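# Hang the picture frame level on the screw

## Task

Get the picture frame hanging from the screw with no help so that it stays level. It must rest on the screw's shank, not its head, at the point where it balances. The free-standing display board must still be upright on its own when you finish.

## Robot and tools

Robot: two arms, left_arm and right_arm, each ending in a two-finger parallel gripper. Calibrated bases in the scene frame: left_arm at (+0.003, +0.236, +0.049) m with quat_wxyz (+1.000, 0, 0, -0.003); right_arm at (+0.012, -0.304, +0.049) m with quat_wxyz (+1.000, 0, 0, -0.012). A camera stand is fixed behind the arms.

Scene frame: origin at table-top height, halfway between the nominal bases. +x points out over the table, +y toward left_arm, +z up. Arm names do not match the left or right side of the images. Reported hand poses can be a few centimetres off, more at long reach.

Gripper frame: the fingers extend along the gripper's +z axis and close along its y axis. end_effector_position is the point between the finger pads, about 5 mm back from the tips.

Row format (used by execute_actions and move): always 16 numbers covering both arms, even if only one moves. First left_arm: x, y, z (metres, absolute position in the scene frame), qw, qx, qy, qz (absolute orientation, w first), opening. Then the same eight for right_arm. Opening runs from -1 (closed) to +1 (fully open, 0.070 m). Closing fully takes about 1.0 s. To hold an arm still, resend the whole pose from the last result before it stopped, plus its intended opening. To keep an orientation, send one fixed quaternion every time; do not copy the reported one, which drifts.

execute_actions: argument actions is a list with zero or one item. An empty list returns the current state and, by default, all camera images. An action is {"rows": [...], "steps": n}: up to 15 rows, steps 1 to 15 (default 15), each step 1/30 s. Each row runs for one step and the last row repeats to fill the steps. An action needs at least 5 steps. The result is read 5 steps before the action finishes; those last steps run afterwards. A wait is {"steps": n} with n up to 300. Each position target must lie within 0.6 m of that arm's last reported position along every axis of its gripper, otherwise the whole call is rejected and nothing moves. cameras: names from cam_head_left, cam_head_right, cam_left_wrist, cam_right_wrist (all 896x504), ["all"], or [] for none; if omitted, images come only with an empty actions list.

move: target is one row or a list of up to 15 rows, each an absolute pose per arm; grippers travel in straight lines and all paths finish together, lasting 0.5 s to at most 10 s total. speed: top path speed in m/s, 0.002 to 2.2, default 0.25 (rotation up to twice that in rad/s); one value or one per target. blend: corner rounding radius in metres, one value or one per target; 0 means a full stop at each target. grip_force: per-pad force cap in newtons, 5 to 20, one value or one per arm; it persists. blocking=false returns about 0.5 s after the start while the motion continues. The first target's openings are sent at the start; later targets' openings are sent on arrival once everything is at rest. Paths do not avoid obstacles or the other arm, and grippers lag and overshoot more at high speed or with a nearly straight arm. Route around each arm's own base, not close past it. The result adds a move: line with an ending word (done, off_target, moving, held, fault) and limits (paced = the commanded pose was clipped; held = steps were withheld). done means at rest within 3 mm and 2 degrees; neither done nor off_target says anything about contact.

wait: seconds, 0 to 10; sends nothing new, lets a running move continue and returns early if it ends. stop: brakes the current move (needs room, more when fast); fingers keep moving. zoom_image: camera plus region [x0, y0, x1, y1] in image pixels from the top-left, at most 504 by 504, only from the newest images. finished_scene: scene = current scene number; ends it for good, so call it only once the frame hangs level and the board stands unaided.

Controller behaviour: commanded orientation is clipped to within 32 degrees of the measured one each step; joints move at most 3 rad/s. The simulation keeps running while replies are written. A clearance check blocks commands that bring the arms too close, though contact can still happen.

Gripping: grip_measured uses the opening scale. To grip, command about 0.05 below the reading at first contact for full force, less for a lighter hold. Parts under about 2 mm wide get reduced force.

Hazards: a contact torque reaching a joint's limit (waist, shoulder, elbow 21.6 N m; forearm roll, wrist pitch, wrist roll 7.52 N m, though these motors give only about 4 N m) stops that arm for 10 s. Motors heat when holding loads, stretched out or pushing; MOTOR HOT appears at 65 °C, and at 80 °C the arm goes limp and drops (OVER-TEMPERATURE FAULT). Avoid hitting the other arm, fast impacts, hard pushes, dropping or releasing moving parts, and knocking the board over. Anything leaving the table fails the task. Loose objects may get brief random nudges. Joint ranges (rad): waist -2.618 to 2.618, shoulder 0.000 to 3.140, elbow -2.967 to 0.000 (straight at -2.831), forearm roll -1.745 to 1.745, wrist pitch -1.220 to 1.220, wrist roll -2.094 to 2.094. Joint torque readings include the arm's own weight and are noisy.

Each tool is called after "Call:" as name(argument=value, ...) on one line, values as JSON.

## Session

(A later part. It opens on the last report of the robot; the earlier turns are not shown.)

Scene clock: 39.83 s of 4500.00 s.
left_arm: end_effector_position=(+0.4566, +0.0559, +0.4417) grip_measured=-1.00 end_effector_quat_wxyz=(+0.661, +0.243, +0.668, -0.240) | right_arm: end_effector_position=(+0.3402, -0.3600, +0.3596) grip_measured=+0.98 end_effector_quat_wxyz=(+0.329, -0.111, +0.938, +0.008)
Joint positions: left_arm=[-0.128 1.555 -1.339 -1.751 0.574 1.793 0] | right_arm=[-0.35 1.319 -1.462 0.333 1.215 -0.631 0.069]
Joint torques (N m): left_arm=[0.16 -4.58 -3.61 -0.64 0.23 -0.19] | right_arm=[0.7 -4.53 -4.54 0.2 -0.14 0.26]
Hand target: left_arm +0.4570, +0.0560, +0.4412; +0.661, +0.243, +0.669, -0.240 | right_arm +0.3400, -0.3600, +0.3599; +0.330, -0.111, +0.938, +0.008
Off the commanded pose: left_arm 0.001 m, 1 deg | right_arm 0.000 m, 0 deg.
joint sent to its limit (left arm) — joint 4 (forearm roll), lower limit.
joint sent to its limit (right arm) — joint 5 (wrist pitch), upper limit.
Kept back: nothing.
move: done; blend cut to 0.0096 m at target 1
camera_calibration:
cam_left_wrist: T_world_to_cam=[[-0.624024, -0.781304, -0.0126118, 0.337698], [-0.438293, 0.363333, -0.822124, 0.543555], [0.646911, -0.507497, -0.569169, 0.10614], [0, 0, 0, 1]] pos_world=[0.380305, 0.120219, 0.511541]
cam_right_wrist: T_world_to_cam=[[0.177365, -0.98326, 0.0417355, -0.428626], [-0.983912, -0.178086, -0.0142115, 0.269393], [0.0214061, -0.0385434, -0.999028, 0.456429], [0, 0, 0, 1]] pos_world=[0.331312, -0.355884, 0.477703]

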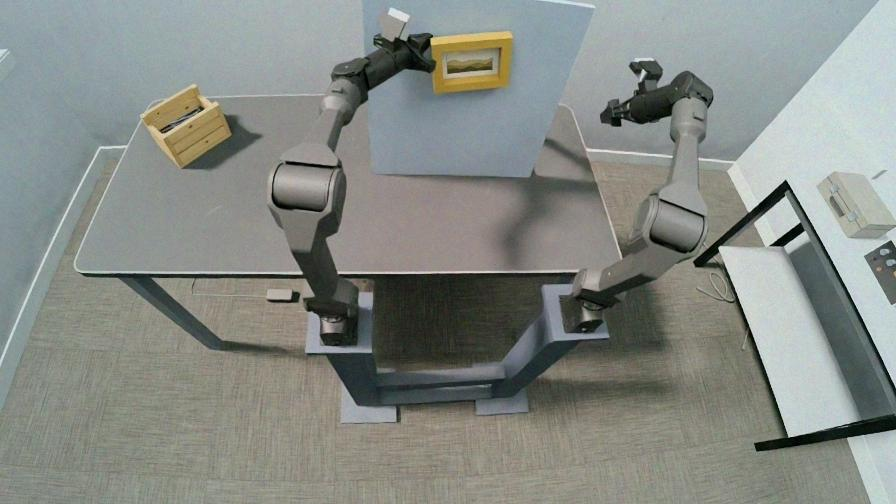

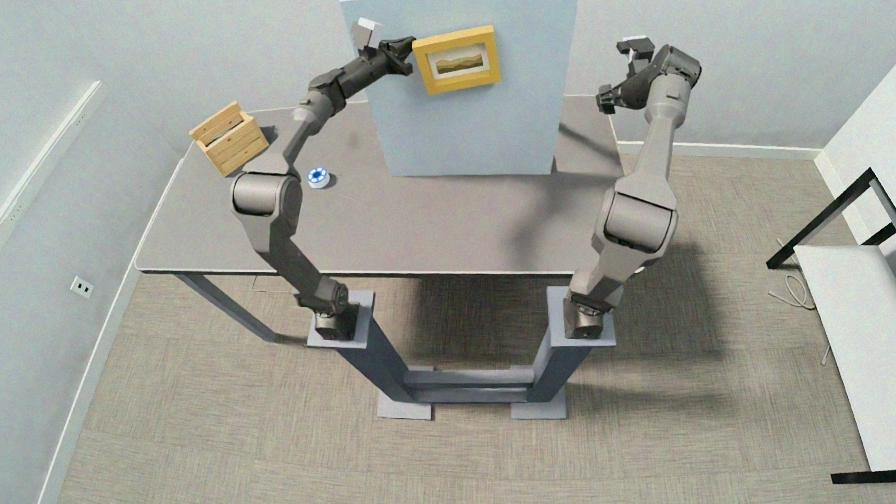

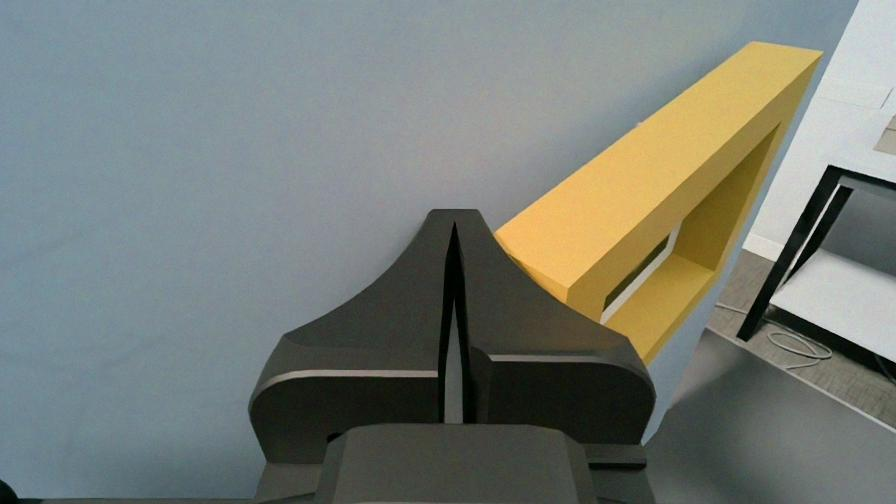

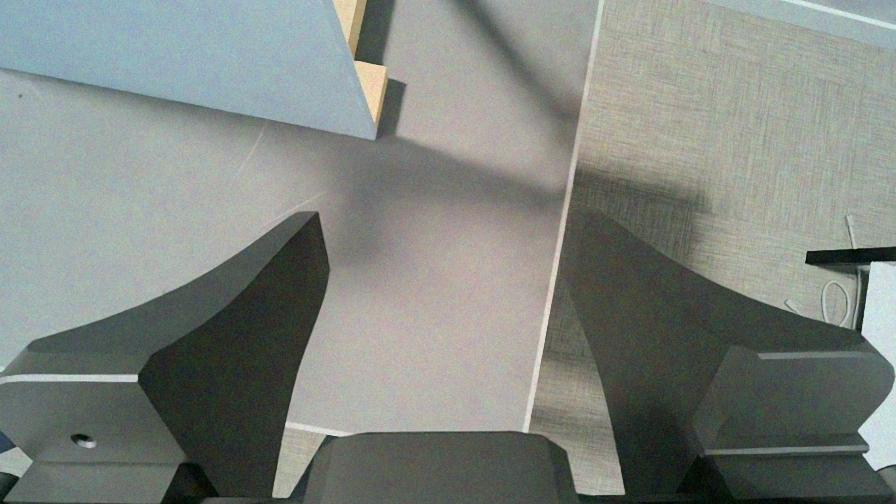

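Call:
move(target=[[0.40,0.11,0.445,0.665,0.2405,0.665,-0.2405,-1, 0.34,-0.36,0.36,0.329,-0.111,0.938,0.008,0.98],[0.30,0.12,0.43,0.7045,-0.061,0.7045,-0.061,0.3, 0.34,-0.36,0.36,0.329,-0.111,0.938,0.008,0.98],[0.375,0.020,0.402,0.7045,-0.061,0.7045,-0.061,0.3, 0.34,-0.36,0.36,0.329,-0.111,0.938,0.008,0.98]], blend=0.03, speed=[0.1,0.3,0.3], cameras=["all"])

Call:
zoom_image(camera="cam_head_left", region=[370, 20, 530, 110])

Scene clock: 45.97 s of 4500.00 s.
left_arm: end_effector_position=(+0.3753, +0.0194, +0.4019) grip_measured=+0.30 end_effector_quat_wxyz=(+0.705, -0.061, +0.704, -0.061) | right_arm: end_effector_position=(+0.3402, -0.3600, +0.3596) grip_measured=+0.98 end_effector_quat_wxyz=(+0.329, -0.111, +0.938, +0.008)
Joint positions: left_arm=[-0.96 1.498 -1.106 -1.366 -0.997 1.033 0.046] | right_arm=[-0.35 1.319 -1.462 0.333 1.215 -0.631 0.069]
Joint torques (N m): left_arm=[0.17 -6.39 -2.7 0.57 -0.53 0.03] | right_arm=[0.65 -4.09 -4.4 0.2 -0.13 0.21]
Hand target: left_arm +0.3750, +0.0200, +0.4020; +0.704, -0.061, +0.704, -0.061 | right_arm +0.3400, -0.3600, +0.3599; +0.330, -0.111, +0.938, +0.008
Off the commanded pose: left_arm 0.001 m, 0 deg | right_arm 0.000 m, 0 deg.
joint sent to its limit (right arm) — joint 5 (wrist pitch), upper limit.
Kept back: nothing.
move: done; blend cut to 0 m at target 2
camera_calibration:
cam_left_wrist: T_world_to_cam=[[0.0229314, -0.986675, 0.16108, -0.0506762], [-0.559916, -0.146157, -0.815556, 0.541374], [0.828232, -0.0714895, -0.555807, 0.0356854], [0, 0, 0, 1]] pos_world=[0.274731, 0.0316758, 0.469518]
cam_right_wrist: T_world_to_cam=[[0.177365, -0.98326, 0.0417355, -0.428626], [-0.983912, -0.178086, -0.0142115, 0.269393], [0.0214061, -0.0385434, -0.999028, 0.456429], [0, 0, 0, 1]] pos_world=[0.331312, -0.355884, 0.477703]

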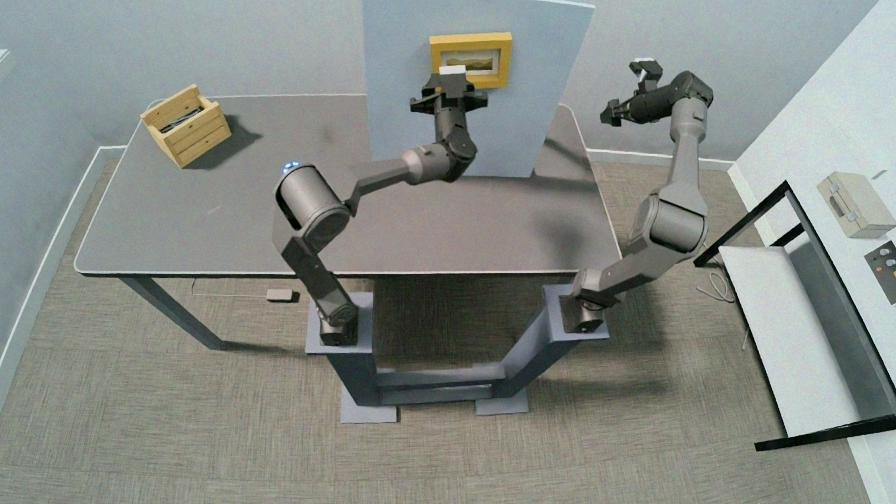

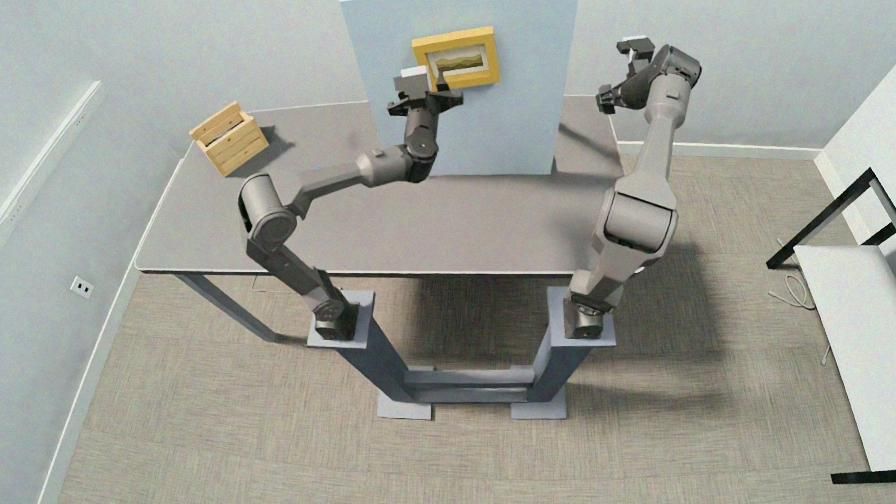

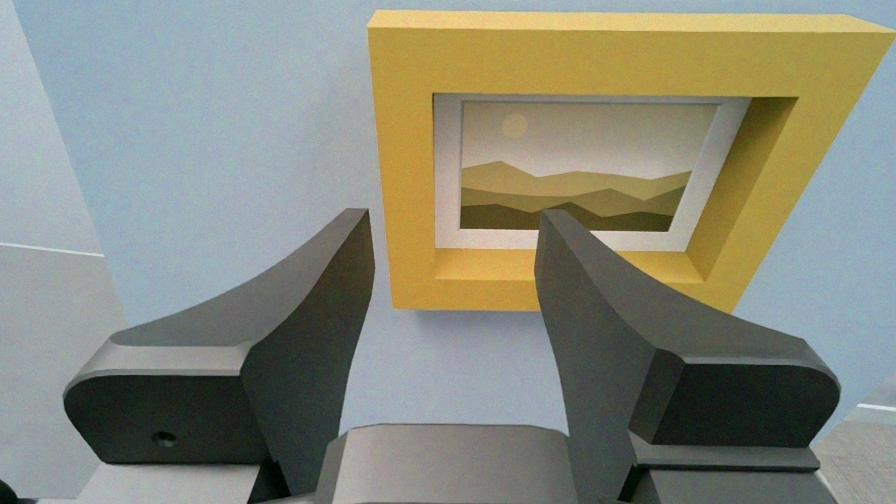

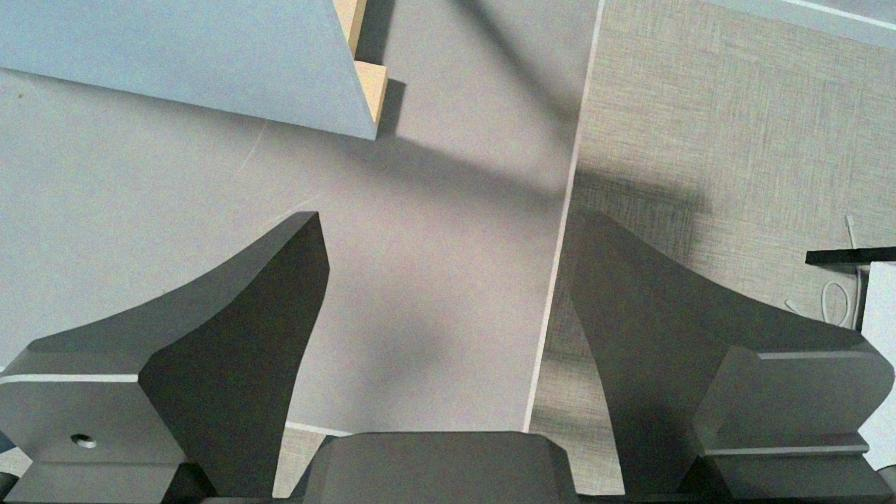

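Scaled by 3.150 from the camera's 896x504 image, which has a finer 1280x720 frame.

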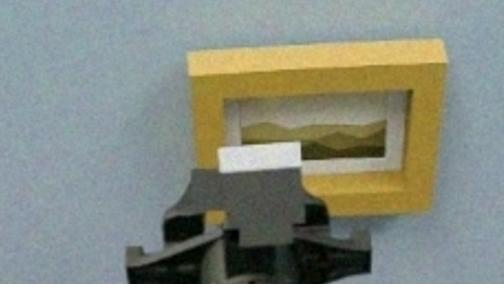

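Call:
move(target=[[0.375,0.037,0.399,0.7045,-0.061,0.7045,-0.061,0.3, 0.34,-0.36,0.36,0.329,-0.111,0.938,0.008,0.98],[0.415,0.037,0.399,0.7045,-0.061,0.7045,-0.061,0.3, 0.34,-0.36,0.36,0.329,-0.111,0.938,0.008,0.98]], blend=0.01, speed=0.15, cameras=["cam_left_wrist"])

Scene clock: 48.17 s of 4500.00 s.
left_arm: end_effector_position=(+0.4155, +0.0370, +0.3990) grip_measured=+0.30 end_effector_quat_wxyz=(+0.705, -0.061, +0.704, -0.061) | right_arm: end_effector_position=(+0.3402, -0.3600, +0.3596) grip_measured=+0.98 end_effector_quat_wxyz=(+0.329, -0.111, +0.938, +0.008)
Joint positions: left_arm=[-0.804 1.541 -1.142 -1.286 -0.854 0.979 0.046] | right_arm=[-0.35 1.319 -1.462 0.333 1.215 -0.631 0.069]
Joint torques (N m): left_arm=[-0.58 -6.61 -2.76 0.49 -0.85 -0.08] | right_arm=[0.59 -3.99 -4.33 0.2 -0.13 0.19]
Hand target: left_arm +0.4150, +0.0370, +0.3990; +0.704, -0.061, +0.704, -0.061 | right_arm +0.3400, -0.3600, +0.3599; +0.330, -0.111, +0.938, +0.008
Off the commanded pose: left_arm 0.001 m, 0 deg | right_arm 0.000 m, 0 deg.
joint sent to its limit (right arm) — joint 5 (wrist pitch), upper limit.
Kept back: nothing.
move: done; blend cut to 0.0086 m at target 1
camera_calibration:
cam_left_wrist: T_world_to_cam=[[0.0237118, -0.986764, 0.160423, -0.0337821], [-0.559932, -0.146045, -0.815566, 0.563998], [0.828199, -0.0704872, -0.555983, 0.00201736], [0, 0, 0, 1]] pos_world=[0.31493, 0.0491765, 0.466518]
Images, in order (width x height): cam_left_wrist 896x504.

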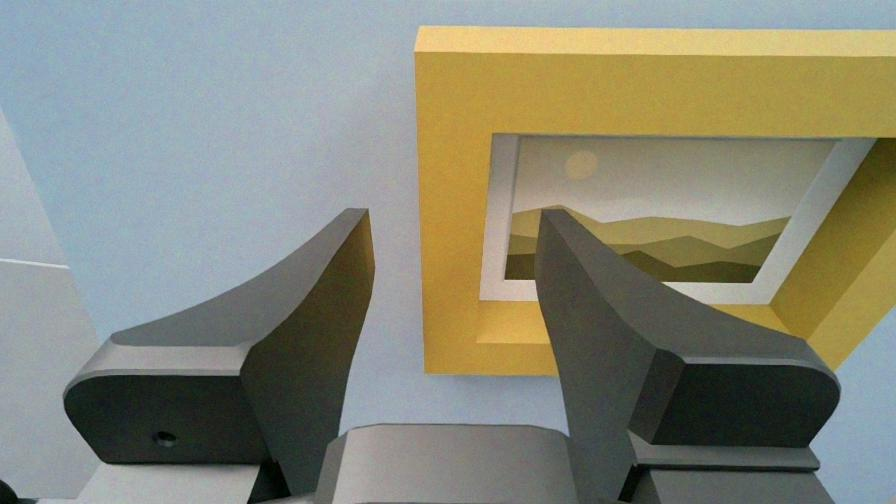

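Call:
move(target=[[0.439,0.037,0.399,0.7045,-0.061,0.7045,-0.061,0.3, 0.34,-0.36,0.36,0.329,-0.111,0.938,0.008,0.98],[0.439,0.037,0.399,0.7045,-0.061,0.7045,-0.061,-0.55, 0.34,-0.36,0.36,0.329,-0.111,0.938,0.008,0.98]], speed=0.06, grip_force=12, cameras=["all"])

Scene clock: 50.00 s of 4500.00 s.
left_arm: end_effector_position=(+0.4392, +0.0374, +0.3987) grip_measured=-0.45 end_effector_quat_wxyz=(+0.704, -0.061, +0.705, -0.060) | right_arm: end_effector_position=(+0.3402, -0.3600, +0.3596) grip_measured=+0.98 end_effector_quat_wxyz=(+0.329, -0.111, +0.938, +0.008)
Joint positions: left_arm=[-0.745 1.599 -1.208 -1.261 -0.799 0.969 0.019] | right_arm=[-0.35 1.319 -1.462 0.333 1.215 -0.631 0.069]
Joint torques (N m): left_arm=[-1.4 -6.94 -3.5 0.86 -0.44 -0.18] | right_arm=[0.59 -3.83 -4.3 0.21 -0.12 0.18]
Hand target: left_arm +0.4390, +0.0370, +0.3990; +0.704, -0.061, +0.704, -0.061 | right_arm +0.3400, -0.3600, +0.3599; +0.330, -0.111, +0.938, +0.008
Off the commanded pose: left_arm 0.001 m, 0 deg | right_arm 0.000 m, 0 deg.
joint sent to its limit (right arm) — joint 5 (wrist pitch), upper limit.
Kept back: nothing.
grip_force (N): 12, 12
move: done
camera_calibration:
cam_left_wrist: T_world_to_cam=[[0.0248139, -0.986857, 0.159678, -0.0341353], [-0.560024, -0.146034, -0.815504, 0.577136], [0.828105, -0.0691878, -0.556287, -0.0175981], [0, 0, 0, 1]] pos_world=[0.33863, 0.0493773, 0.466318]
cam_right_wrist: T_world_to_cam=[[0.177365, -0.98326, 0.0417355, -0.428626], [-0.983912, -0.178086, -0.0142115, 0.269393], [0.0214061, -0.0385434, -0.999028, 0.456429], [0, 0, 0, 1]] pos_world=[0.331312, -0.355884, 0.477703]

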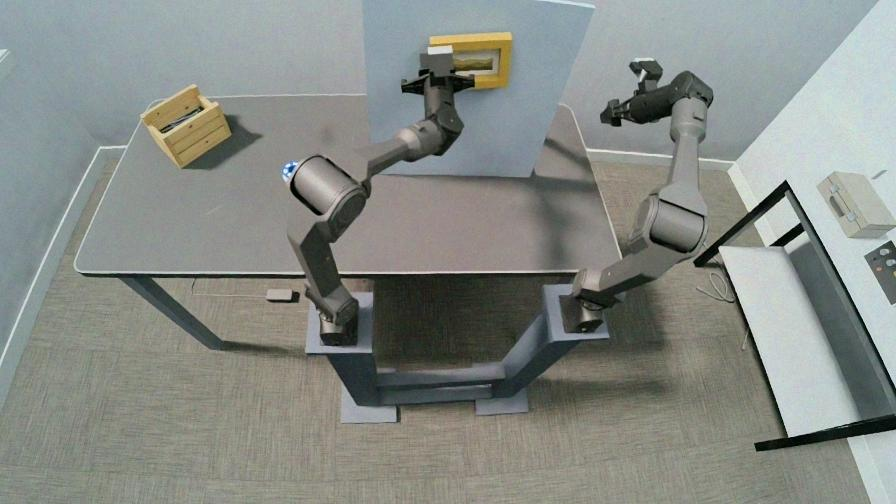

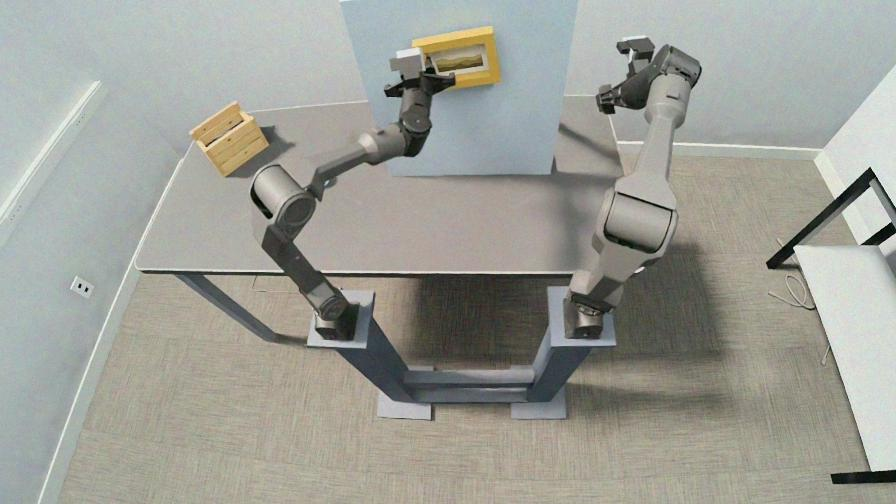

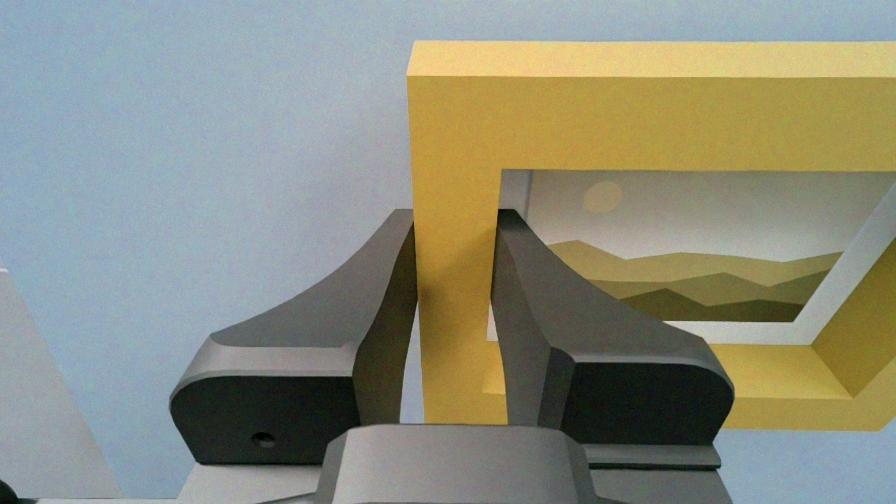

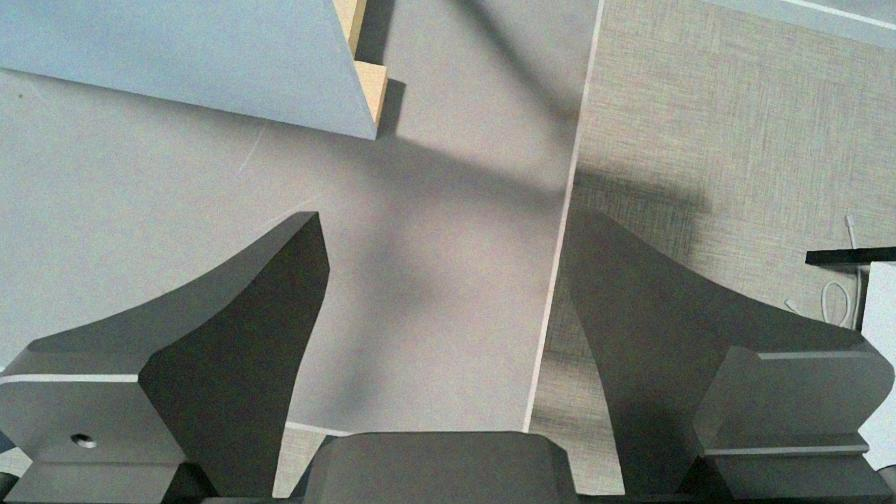

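Call:
move(target=[[0.439,0.0375,0.4015,0.7045,-0.061,0.7045,-0.061,-0.55, 0.34,-0.36,0.36,0.329,-0.111,0.938,0.008,0.98],[0.439,0.0368,0.4155,0.7071,0,0.7071,0,-0.55, 0.34,-0.36,0.36,0.329,-0.111,0.938,0.008,0.98],[0.439,0.0368,0.4127,0.7071,0,0.7071,0,-0.55, 0.34,-0.36,0.36,0.329,-0.111,0.938,0.008,0.98]], speed=0.08, cameras=["all"])

Call:
zoom_image(camera="cam_head_left", region=[370, 20, 530, 110])

Scene clock: 53.13 s of 4500.00 s.
left_arm: end_effector_position=(+0.4389, +0.0369, +0.4136) grip_measured=-0.45 end_effector_quat_wxyz=(+0.708, -0.001, +0.707, -0.001) | right_arm: end_effector_position=(+0.3402, -0.3600, +0.3596) grip_measured=+0.98 end_effector_quat_wxyz=(+0.329, -0.111, +0.938, +0.008)
Joint positions: left_arm=[-0.745 1.589 -1.255 -1.313 -0.782 1.213 0.019] | right_arm=[-0.35 1.319 -1.462 0.333 1.215 -0.631 0.069]
Joint torques (N m): left_arm=[-0.92 -6.98 -3.56 0.87 -0.96 -0.1] | right_arm=[0.54 -3.64 -4.21 0.21 -0.12 0.15]
Hand target: left_arm +0.4390, +0.0368, +0.4127; +0.707, +0.000, +0.707, +0.000 | right_arm +0.3400, -0.3600, +0.3599; +0.330, -0.111, +0.938, +0.008
Off the commanded pose: left_arm 0.001 m, 0 deg | right_arm 0.000 m, 0 deg.
joint sent to its limit (right arm) — joint 5 (wrist pitch), upper limit.
Kept back: nothing.
grip_force (N): 12, 12
move: done
camera_calibration:
cam_left_wrist: T_world_to_cam=[[0.022584, -0.999708, -0.00864, 0.0341234], [-0.559142, -0.00546625, -0.829054, 0.589047], [0.828764, 0.0235544, -0.559102, -0.0116332], [0, 0, 0, 1]] pos_world=[0.338231, 0.0376073, 0.482143]
cam_right_wrist: T_world_to_cam=[[0.177365, -0.98326, 0.0417355, -0.428626], [-0.983912, -0.178086, -0.0142115, 0.269393], [0.0214061, -0.0385434, -0.999028, 0.456429], [0, 0, 0, 1]] pos_world=[0.331312, -0.355884, 0.477703]

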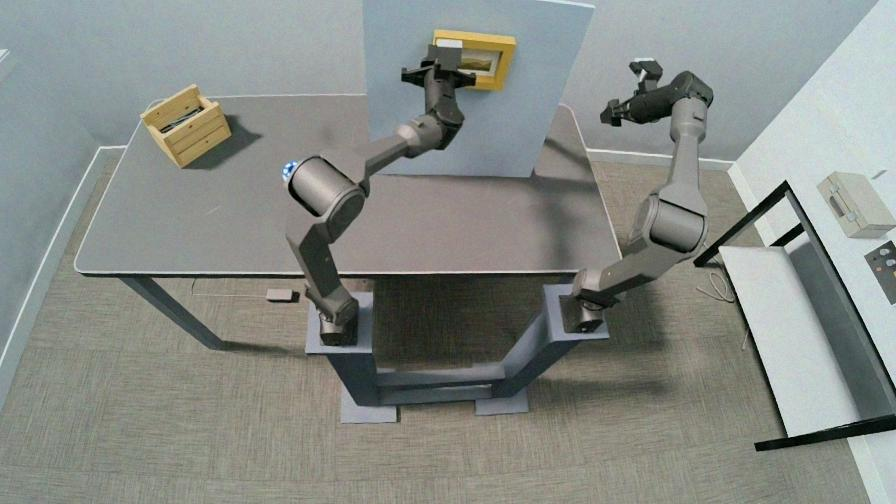

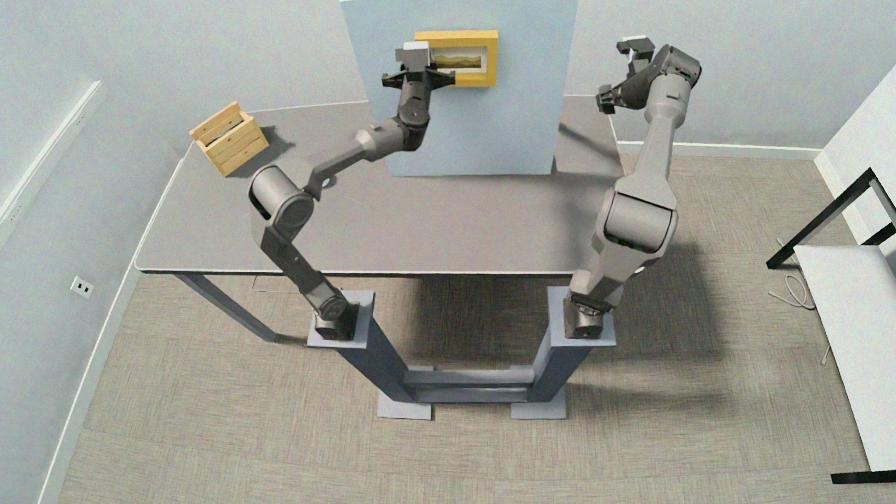

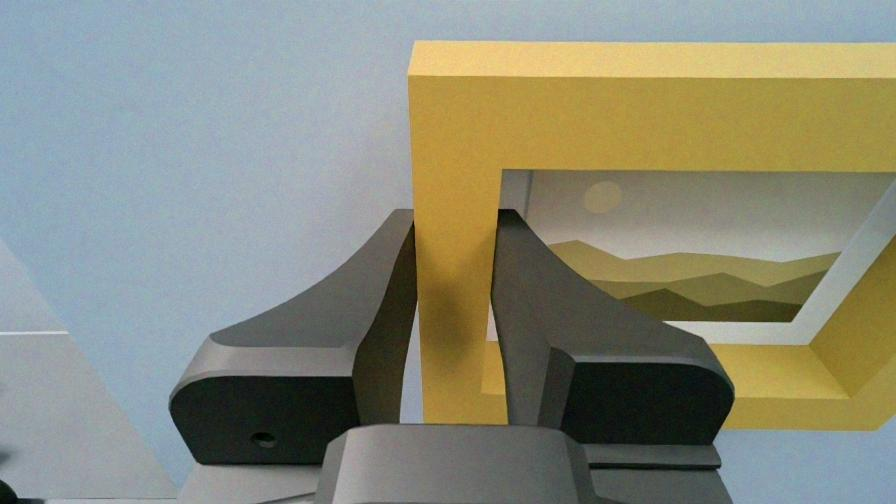

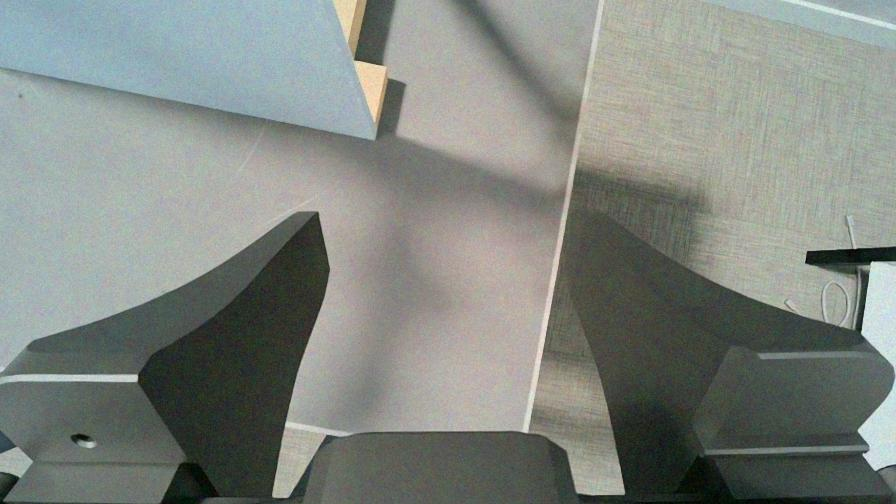

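Scaled by 3.150 from the camera's 896x504 image, which has a finer 1280x720 frame.

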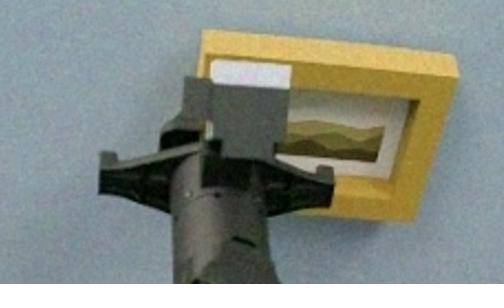

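Call:
move(target=[[0.439,0.0368,0.4127,0.7071,0,0.7071,0,-0.55, 0.36,-0.20,0.57,0.519,-0.151,0.835,0.103,0.98],[0.439,0.0368,0.4127,0.7071,0,0.7071,0,-0.55, 0.42,-0.11,0.535,0.519,-0.151,0.835,0.103,0.98]], speed=0.4, blend=0.03, cameras=["cam_right_wrist"])

Call:
zoom_image(camera="cam_right_wrist", region=[320, 180, 560, 320])

Scene clock: 57.50 s of 4500.00 s.
left_arm: end_effector_position=(+0.4390, +0.0369, +0.4129) grip_measured=-0.45 end_effector_quat_wxyz=(+0.707, -0.001, +0.707, +0.000) | right_arm: end_effector_position=(+0.4197, -0.1100, +0.5357) grip_measured=+0.98 end_effector_quat_wxyz=(+0.522, -0.151, +0.833, +0.104)
Joint positions: left_arm=[-0.745 1.59 -1.254 -1.313 -0.783 1.213 0.019] | right_arm=[0.523 1.742 -2.416 -0.119 1.215 0.113 0.069]
Joint torques (N m): left_arm=[-2.49 -5.59 -3.41 0.83 0.17 0] | right_arm=[-0.41 -6.06 -2.8 -0.08 -0.49 -0.14]
Hand target: left_arm +0.4390, +0.0368, +0.4127; +0.707, +0.000, +0.707, +0.000 | right_arm +0.4200, -0.1100, +0.5348; +0.521, -0.151, +0.834, +0.103
Off the commanded pose: left_arm 0.000 m, 0 deg | right_arm 0.001 m, 0 deg.
joint sent to its limit (right arm) — joint 5 (wrist pitch), upper limit.
Kept back: nothing.
grip_force (N): 12, 12
move: done
camera_calibration:
cam_right_wrist: T_world_to_cam=[[0.334794, -0.941136, -0.046653, -0.218375], [-0.849491, -0.280027, -0.447157, 0.558972], [0.407771, 0.189337, -0.893238, 0.446478], [0, 0, 0, 1]] pos_world=[0.365891, -0.133528, 0.638571]
Images, in order (width x height): cam_right_wrist 896x504.

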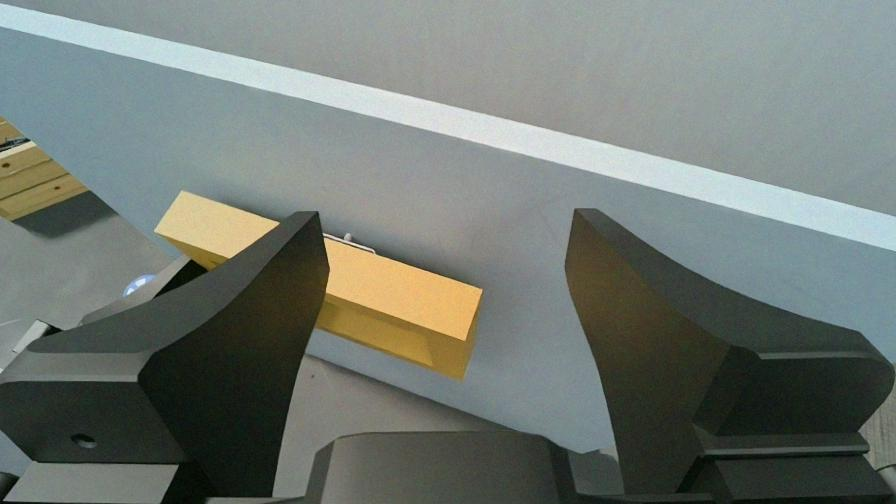

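Scaled by 2.100 from the camera's 896x504 image, which has a finer 1280x720 frame.

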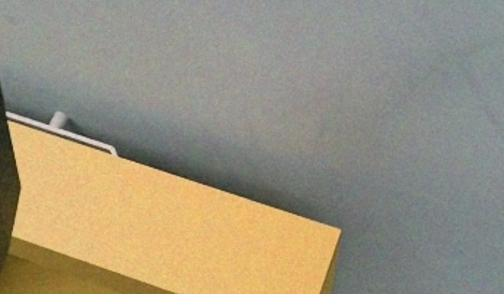

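Call:
move(target=[[0.439,0.0368,0.4105,0.7071,0,0.7071,0,-0.55, 0.42,-0.11,0.535,0.522,-0.151,0.833,0.104,0.98]], speed=0.02, cameras=["cam_right_wrist","cam_left_wrist"])

Call:
zoom_image(camera="cam_right_wrist", region=[320, 220, 420, 280])

Scene clock: 58.43 s of 4500.00 s.
left_arm: end_effector_position=(+0.4388, +0.0370, +0.4118) grip_measured=-0.45 end_effector_quat_wxyz=(+0.708, +0.000, +0.706, -0.001) | right_arm: end_effector_position=(+0.4202, -0.1099, +0.5346) grip_measured=+0.98 end_effector_quat_wxyz=(+0.521, -0.151, +0.833, +0.104)
Joint positions: left_arm=[-0.745 1.59 -1.248 -1.304 -0.785 1.202 0.019] | right_arm=[0.522 1.739 -2.404 -0.118 1.208 0.113 0.069]
Joint torques (N m): left_arm=[-1.57 -4.51 -1.76 0.39 -0.12 0.06] | right_arm=[-0.51 -7.06 -2.9 -0.09 -0.86 -0.12]
Hand target: left_arm +0.4390, +0.0368, +0.4105; +0.707, +0.000, +0.707, +0.000 | right_arm +0.4200, -0.1100, +0.5350; +0.522, -0.151, +0.833, +0.104
Off the commanded pose: left_arm 0.001 m, 0 deg | right_arm 0.000 m, 0 deg.
Kept back: nothing.
grip_force (N): 12, 12
move: done
camera_calibration:
cam_left_wrist: T_world_to_cam=[[0.0228845, -0.999694, -0.00942484, 0.0343847], [-0.558248, -0.00495735, -0.829659, 0.587386], [0.829359, 0.0242478, -0.55819, -0.0132778], [0, 0, 0, 1]] pos_world=[0.338132, 0.037608, 0.480243]
cam_right_wrist: T_world_to_cam=[[0.335517, -0.940922, -0.0457662, -0.219303], [-0.8493, -0.281112, -0.446839, 0.558514], [0.407576, 0.188791, -0.893443, 0.445403], [0, 0, 0, 1]] pos_world=[0.366391, -0.13343, 0.637471]
Images, in order (width x height): cam_left_wrist 896x504, cam_right_wrist 896x504.

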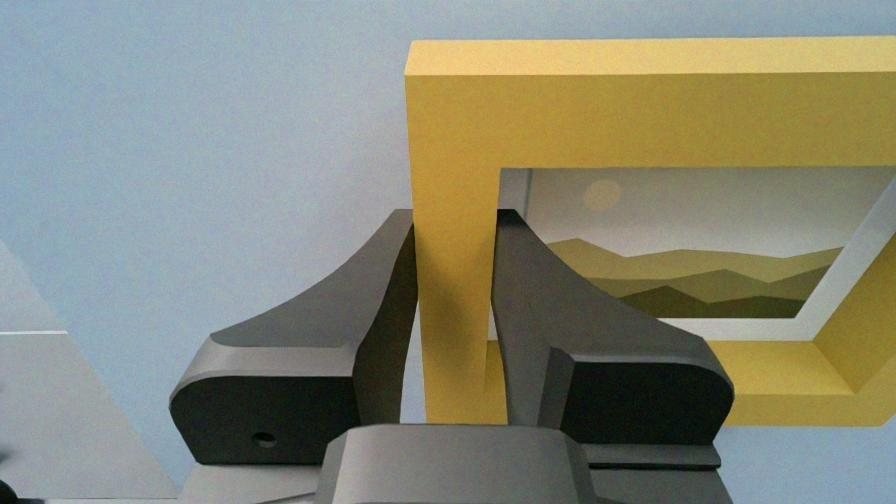

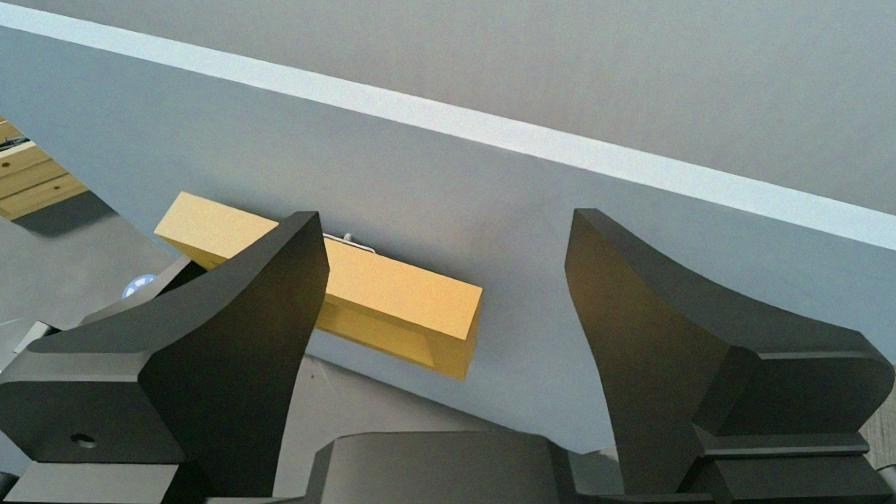

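Scaled by 5.040 from the camera's 896x504 image, which has a finer 1280x720 frame.

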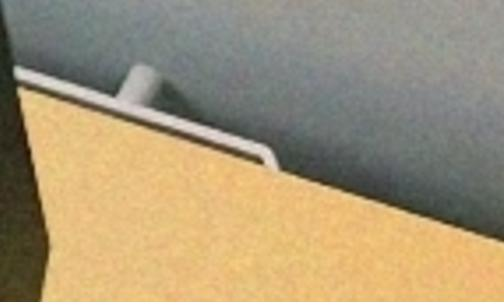

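Call:
move(target=[[0.439,0.0368,0.4120,0.7071,0,0.7071,0,-0.55, 0.42,-0.11,0.535,0.522,-0.151,0.833,0.104,0.98],[0.439,0.0368,0.4120,0.7071,0,0.7071,0,-0.25, 0.42,-0.11,0.535,0.522,-0.151,0.833,0.104,0.98]], speed=0.02, cameras=["all"])

Call:
zoom_image(camera="cam_right_wrist", region=[320, 220, 420, 280])

Scene clock: 59.87 s of 4500.00 s.
left_arm: end_effector_position=(+0.4393, +0.0365, +0.4110) grip_measured=-0.25 end_effector_quat_wxyz=(+0.706, +0.001, +0.708, +0.000) | right_arm: end_effector_position=(+0.4202, -0.1099, +0.5346) grip_measured=+0.98 end_effector_quat_wxyz=(+0.521, -0.151, +0.833, +0.104)
Joint positions: left_arm=[-0.745 1.592 -1.251 -1.31 -0.783 1.211 0.026] | right_arm=[0.522 1.739 -2.404 -0.118 1.208 0.113 0.069]
Joint torques (N m): left_arm=[-0.34 -6.94 -3.78 0.71 -0.72 -0.24] | right_arm=[-0.47 -7.04 -3.08 -0.1 -0.87 -0.11]
Hand target: left_arm +0.4390, +0.0368, +0.4120; +0.707, +0.000, +0.707, +0.000 | right_arm +0.4200, -0.1100, +0.5350; +0.522, -0.151, +0.833, +0.104
Off the commanded pose: left_arm 0.001 m, 0 deg | right_arm 0.000 m, 0 deg.
Kept back: nothing.
grip_force (N): 12, 12
move: done
camera_calibration:
cam_left_wrist: T_world_to_cam=[[0.0227102, -0.999655, -0.0132059, 0.0355412], [-0.561728, -0.00183209, -0.82732, 0.587464], [0.82701, 0.0262067, -0.561576, -0.0116582], [0, 0, 0, 1]] pos_world=[0.338829, 0.0369107, 0.479943]
cam_right_wrist: T_world_to_cam=[[0.335517, -0.940922, -0.0457662, -0.219303], [-0.8493, -0.281112, -0.446839, 0.558514], [0.407576, 0.188791, -0.893443, 0.445403], [0, 0, 0, 1]] pos_world=[0.366391, -0.13343, 0.637471]

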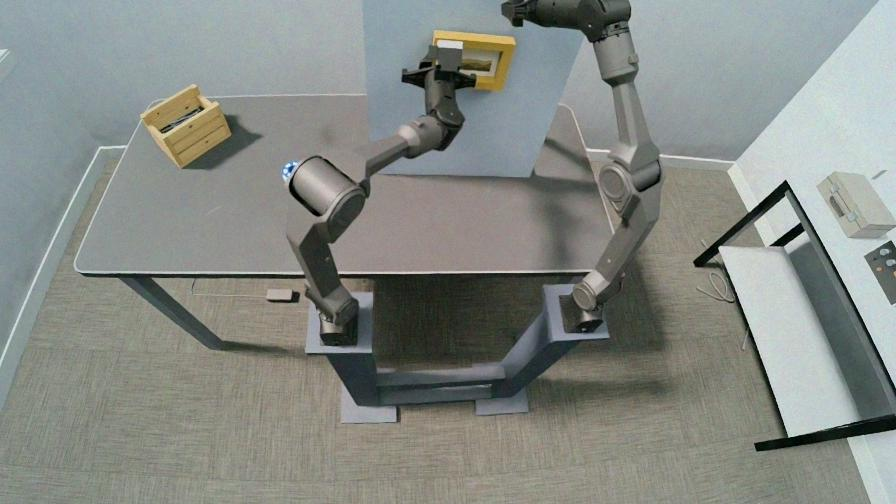

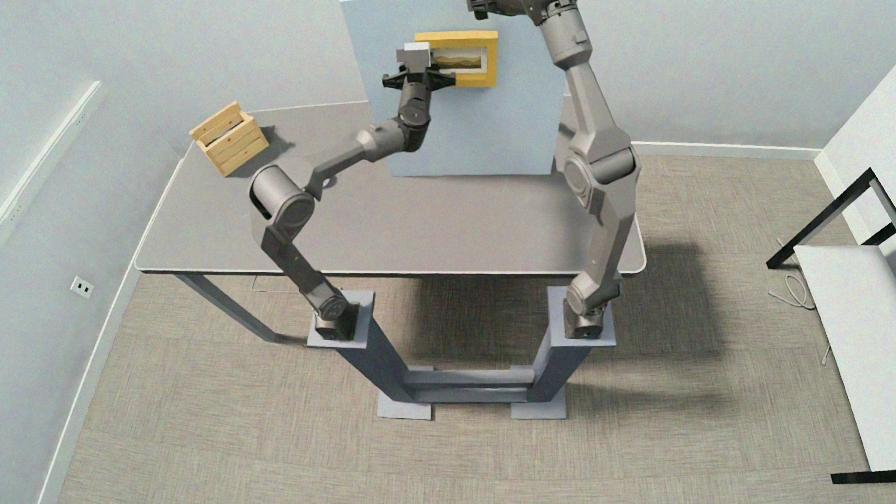

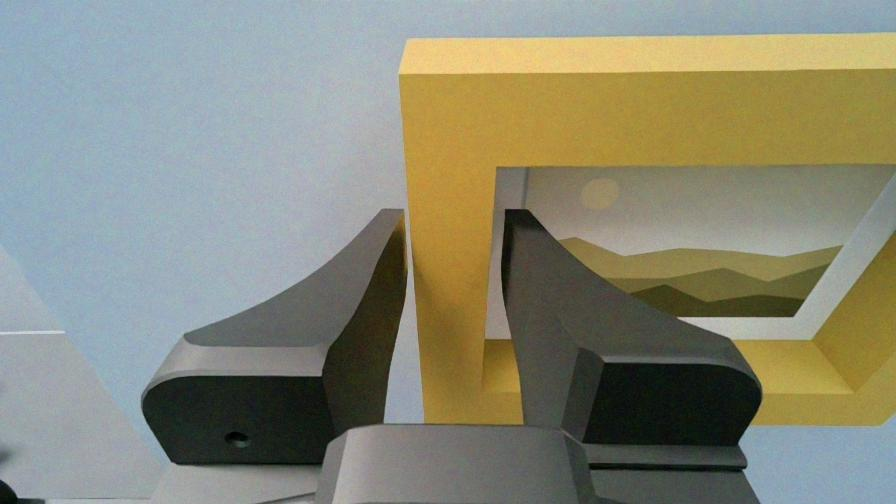

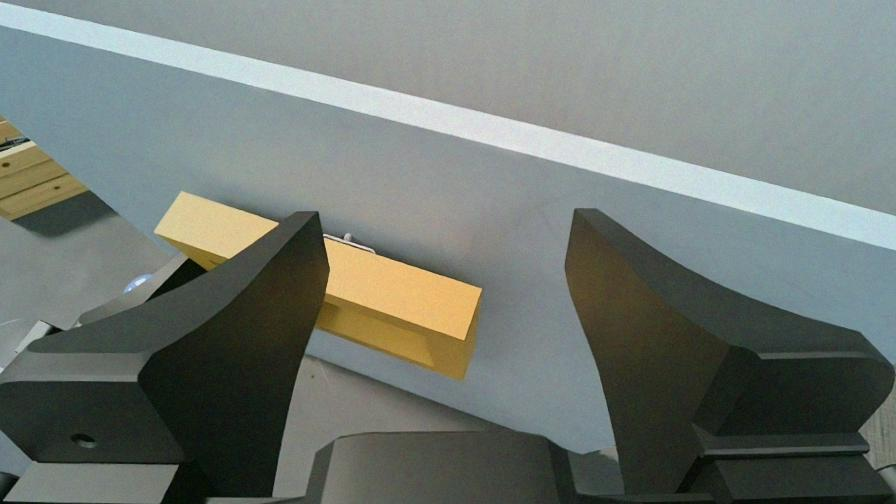

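Scaled by 5.040 from the camera's 896x504 image, which has a finer 1280x720 frame.

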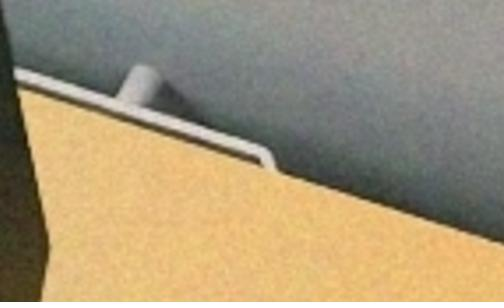

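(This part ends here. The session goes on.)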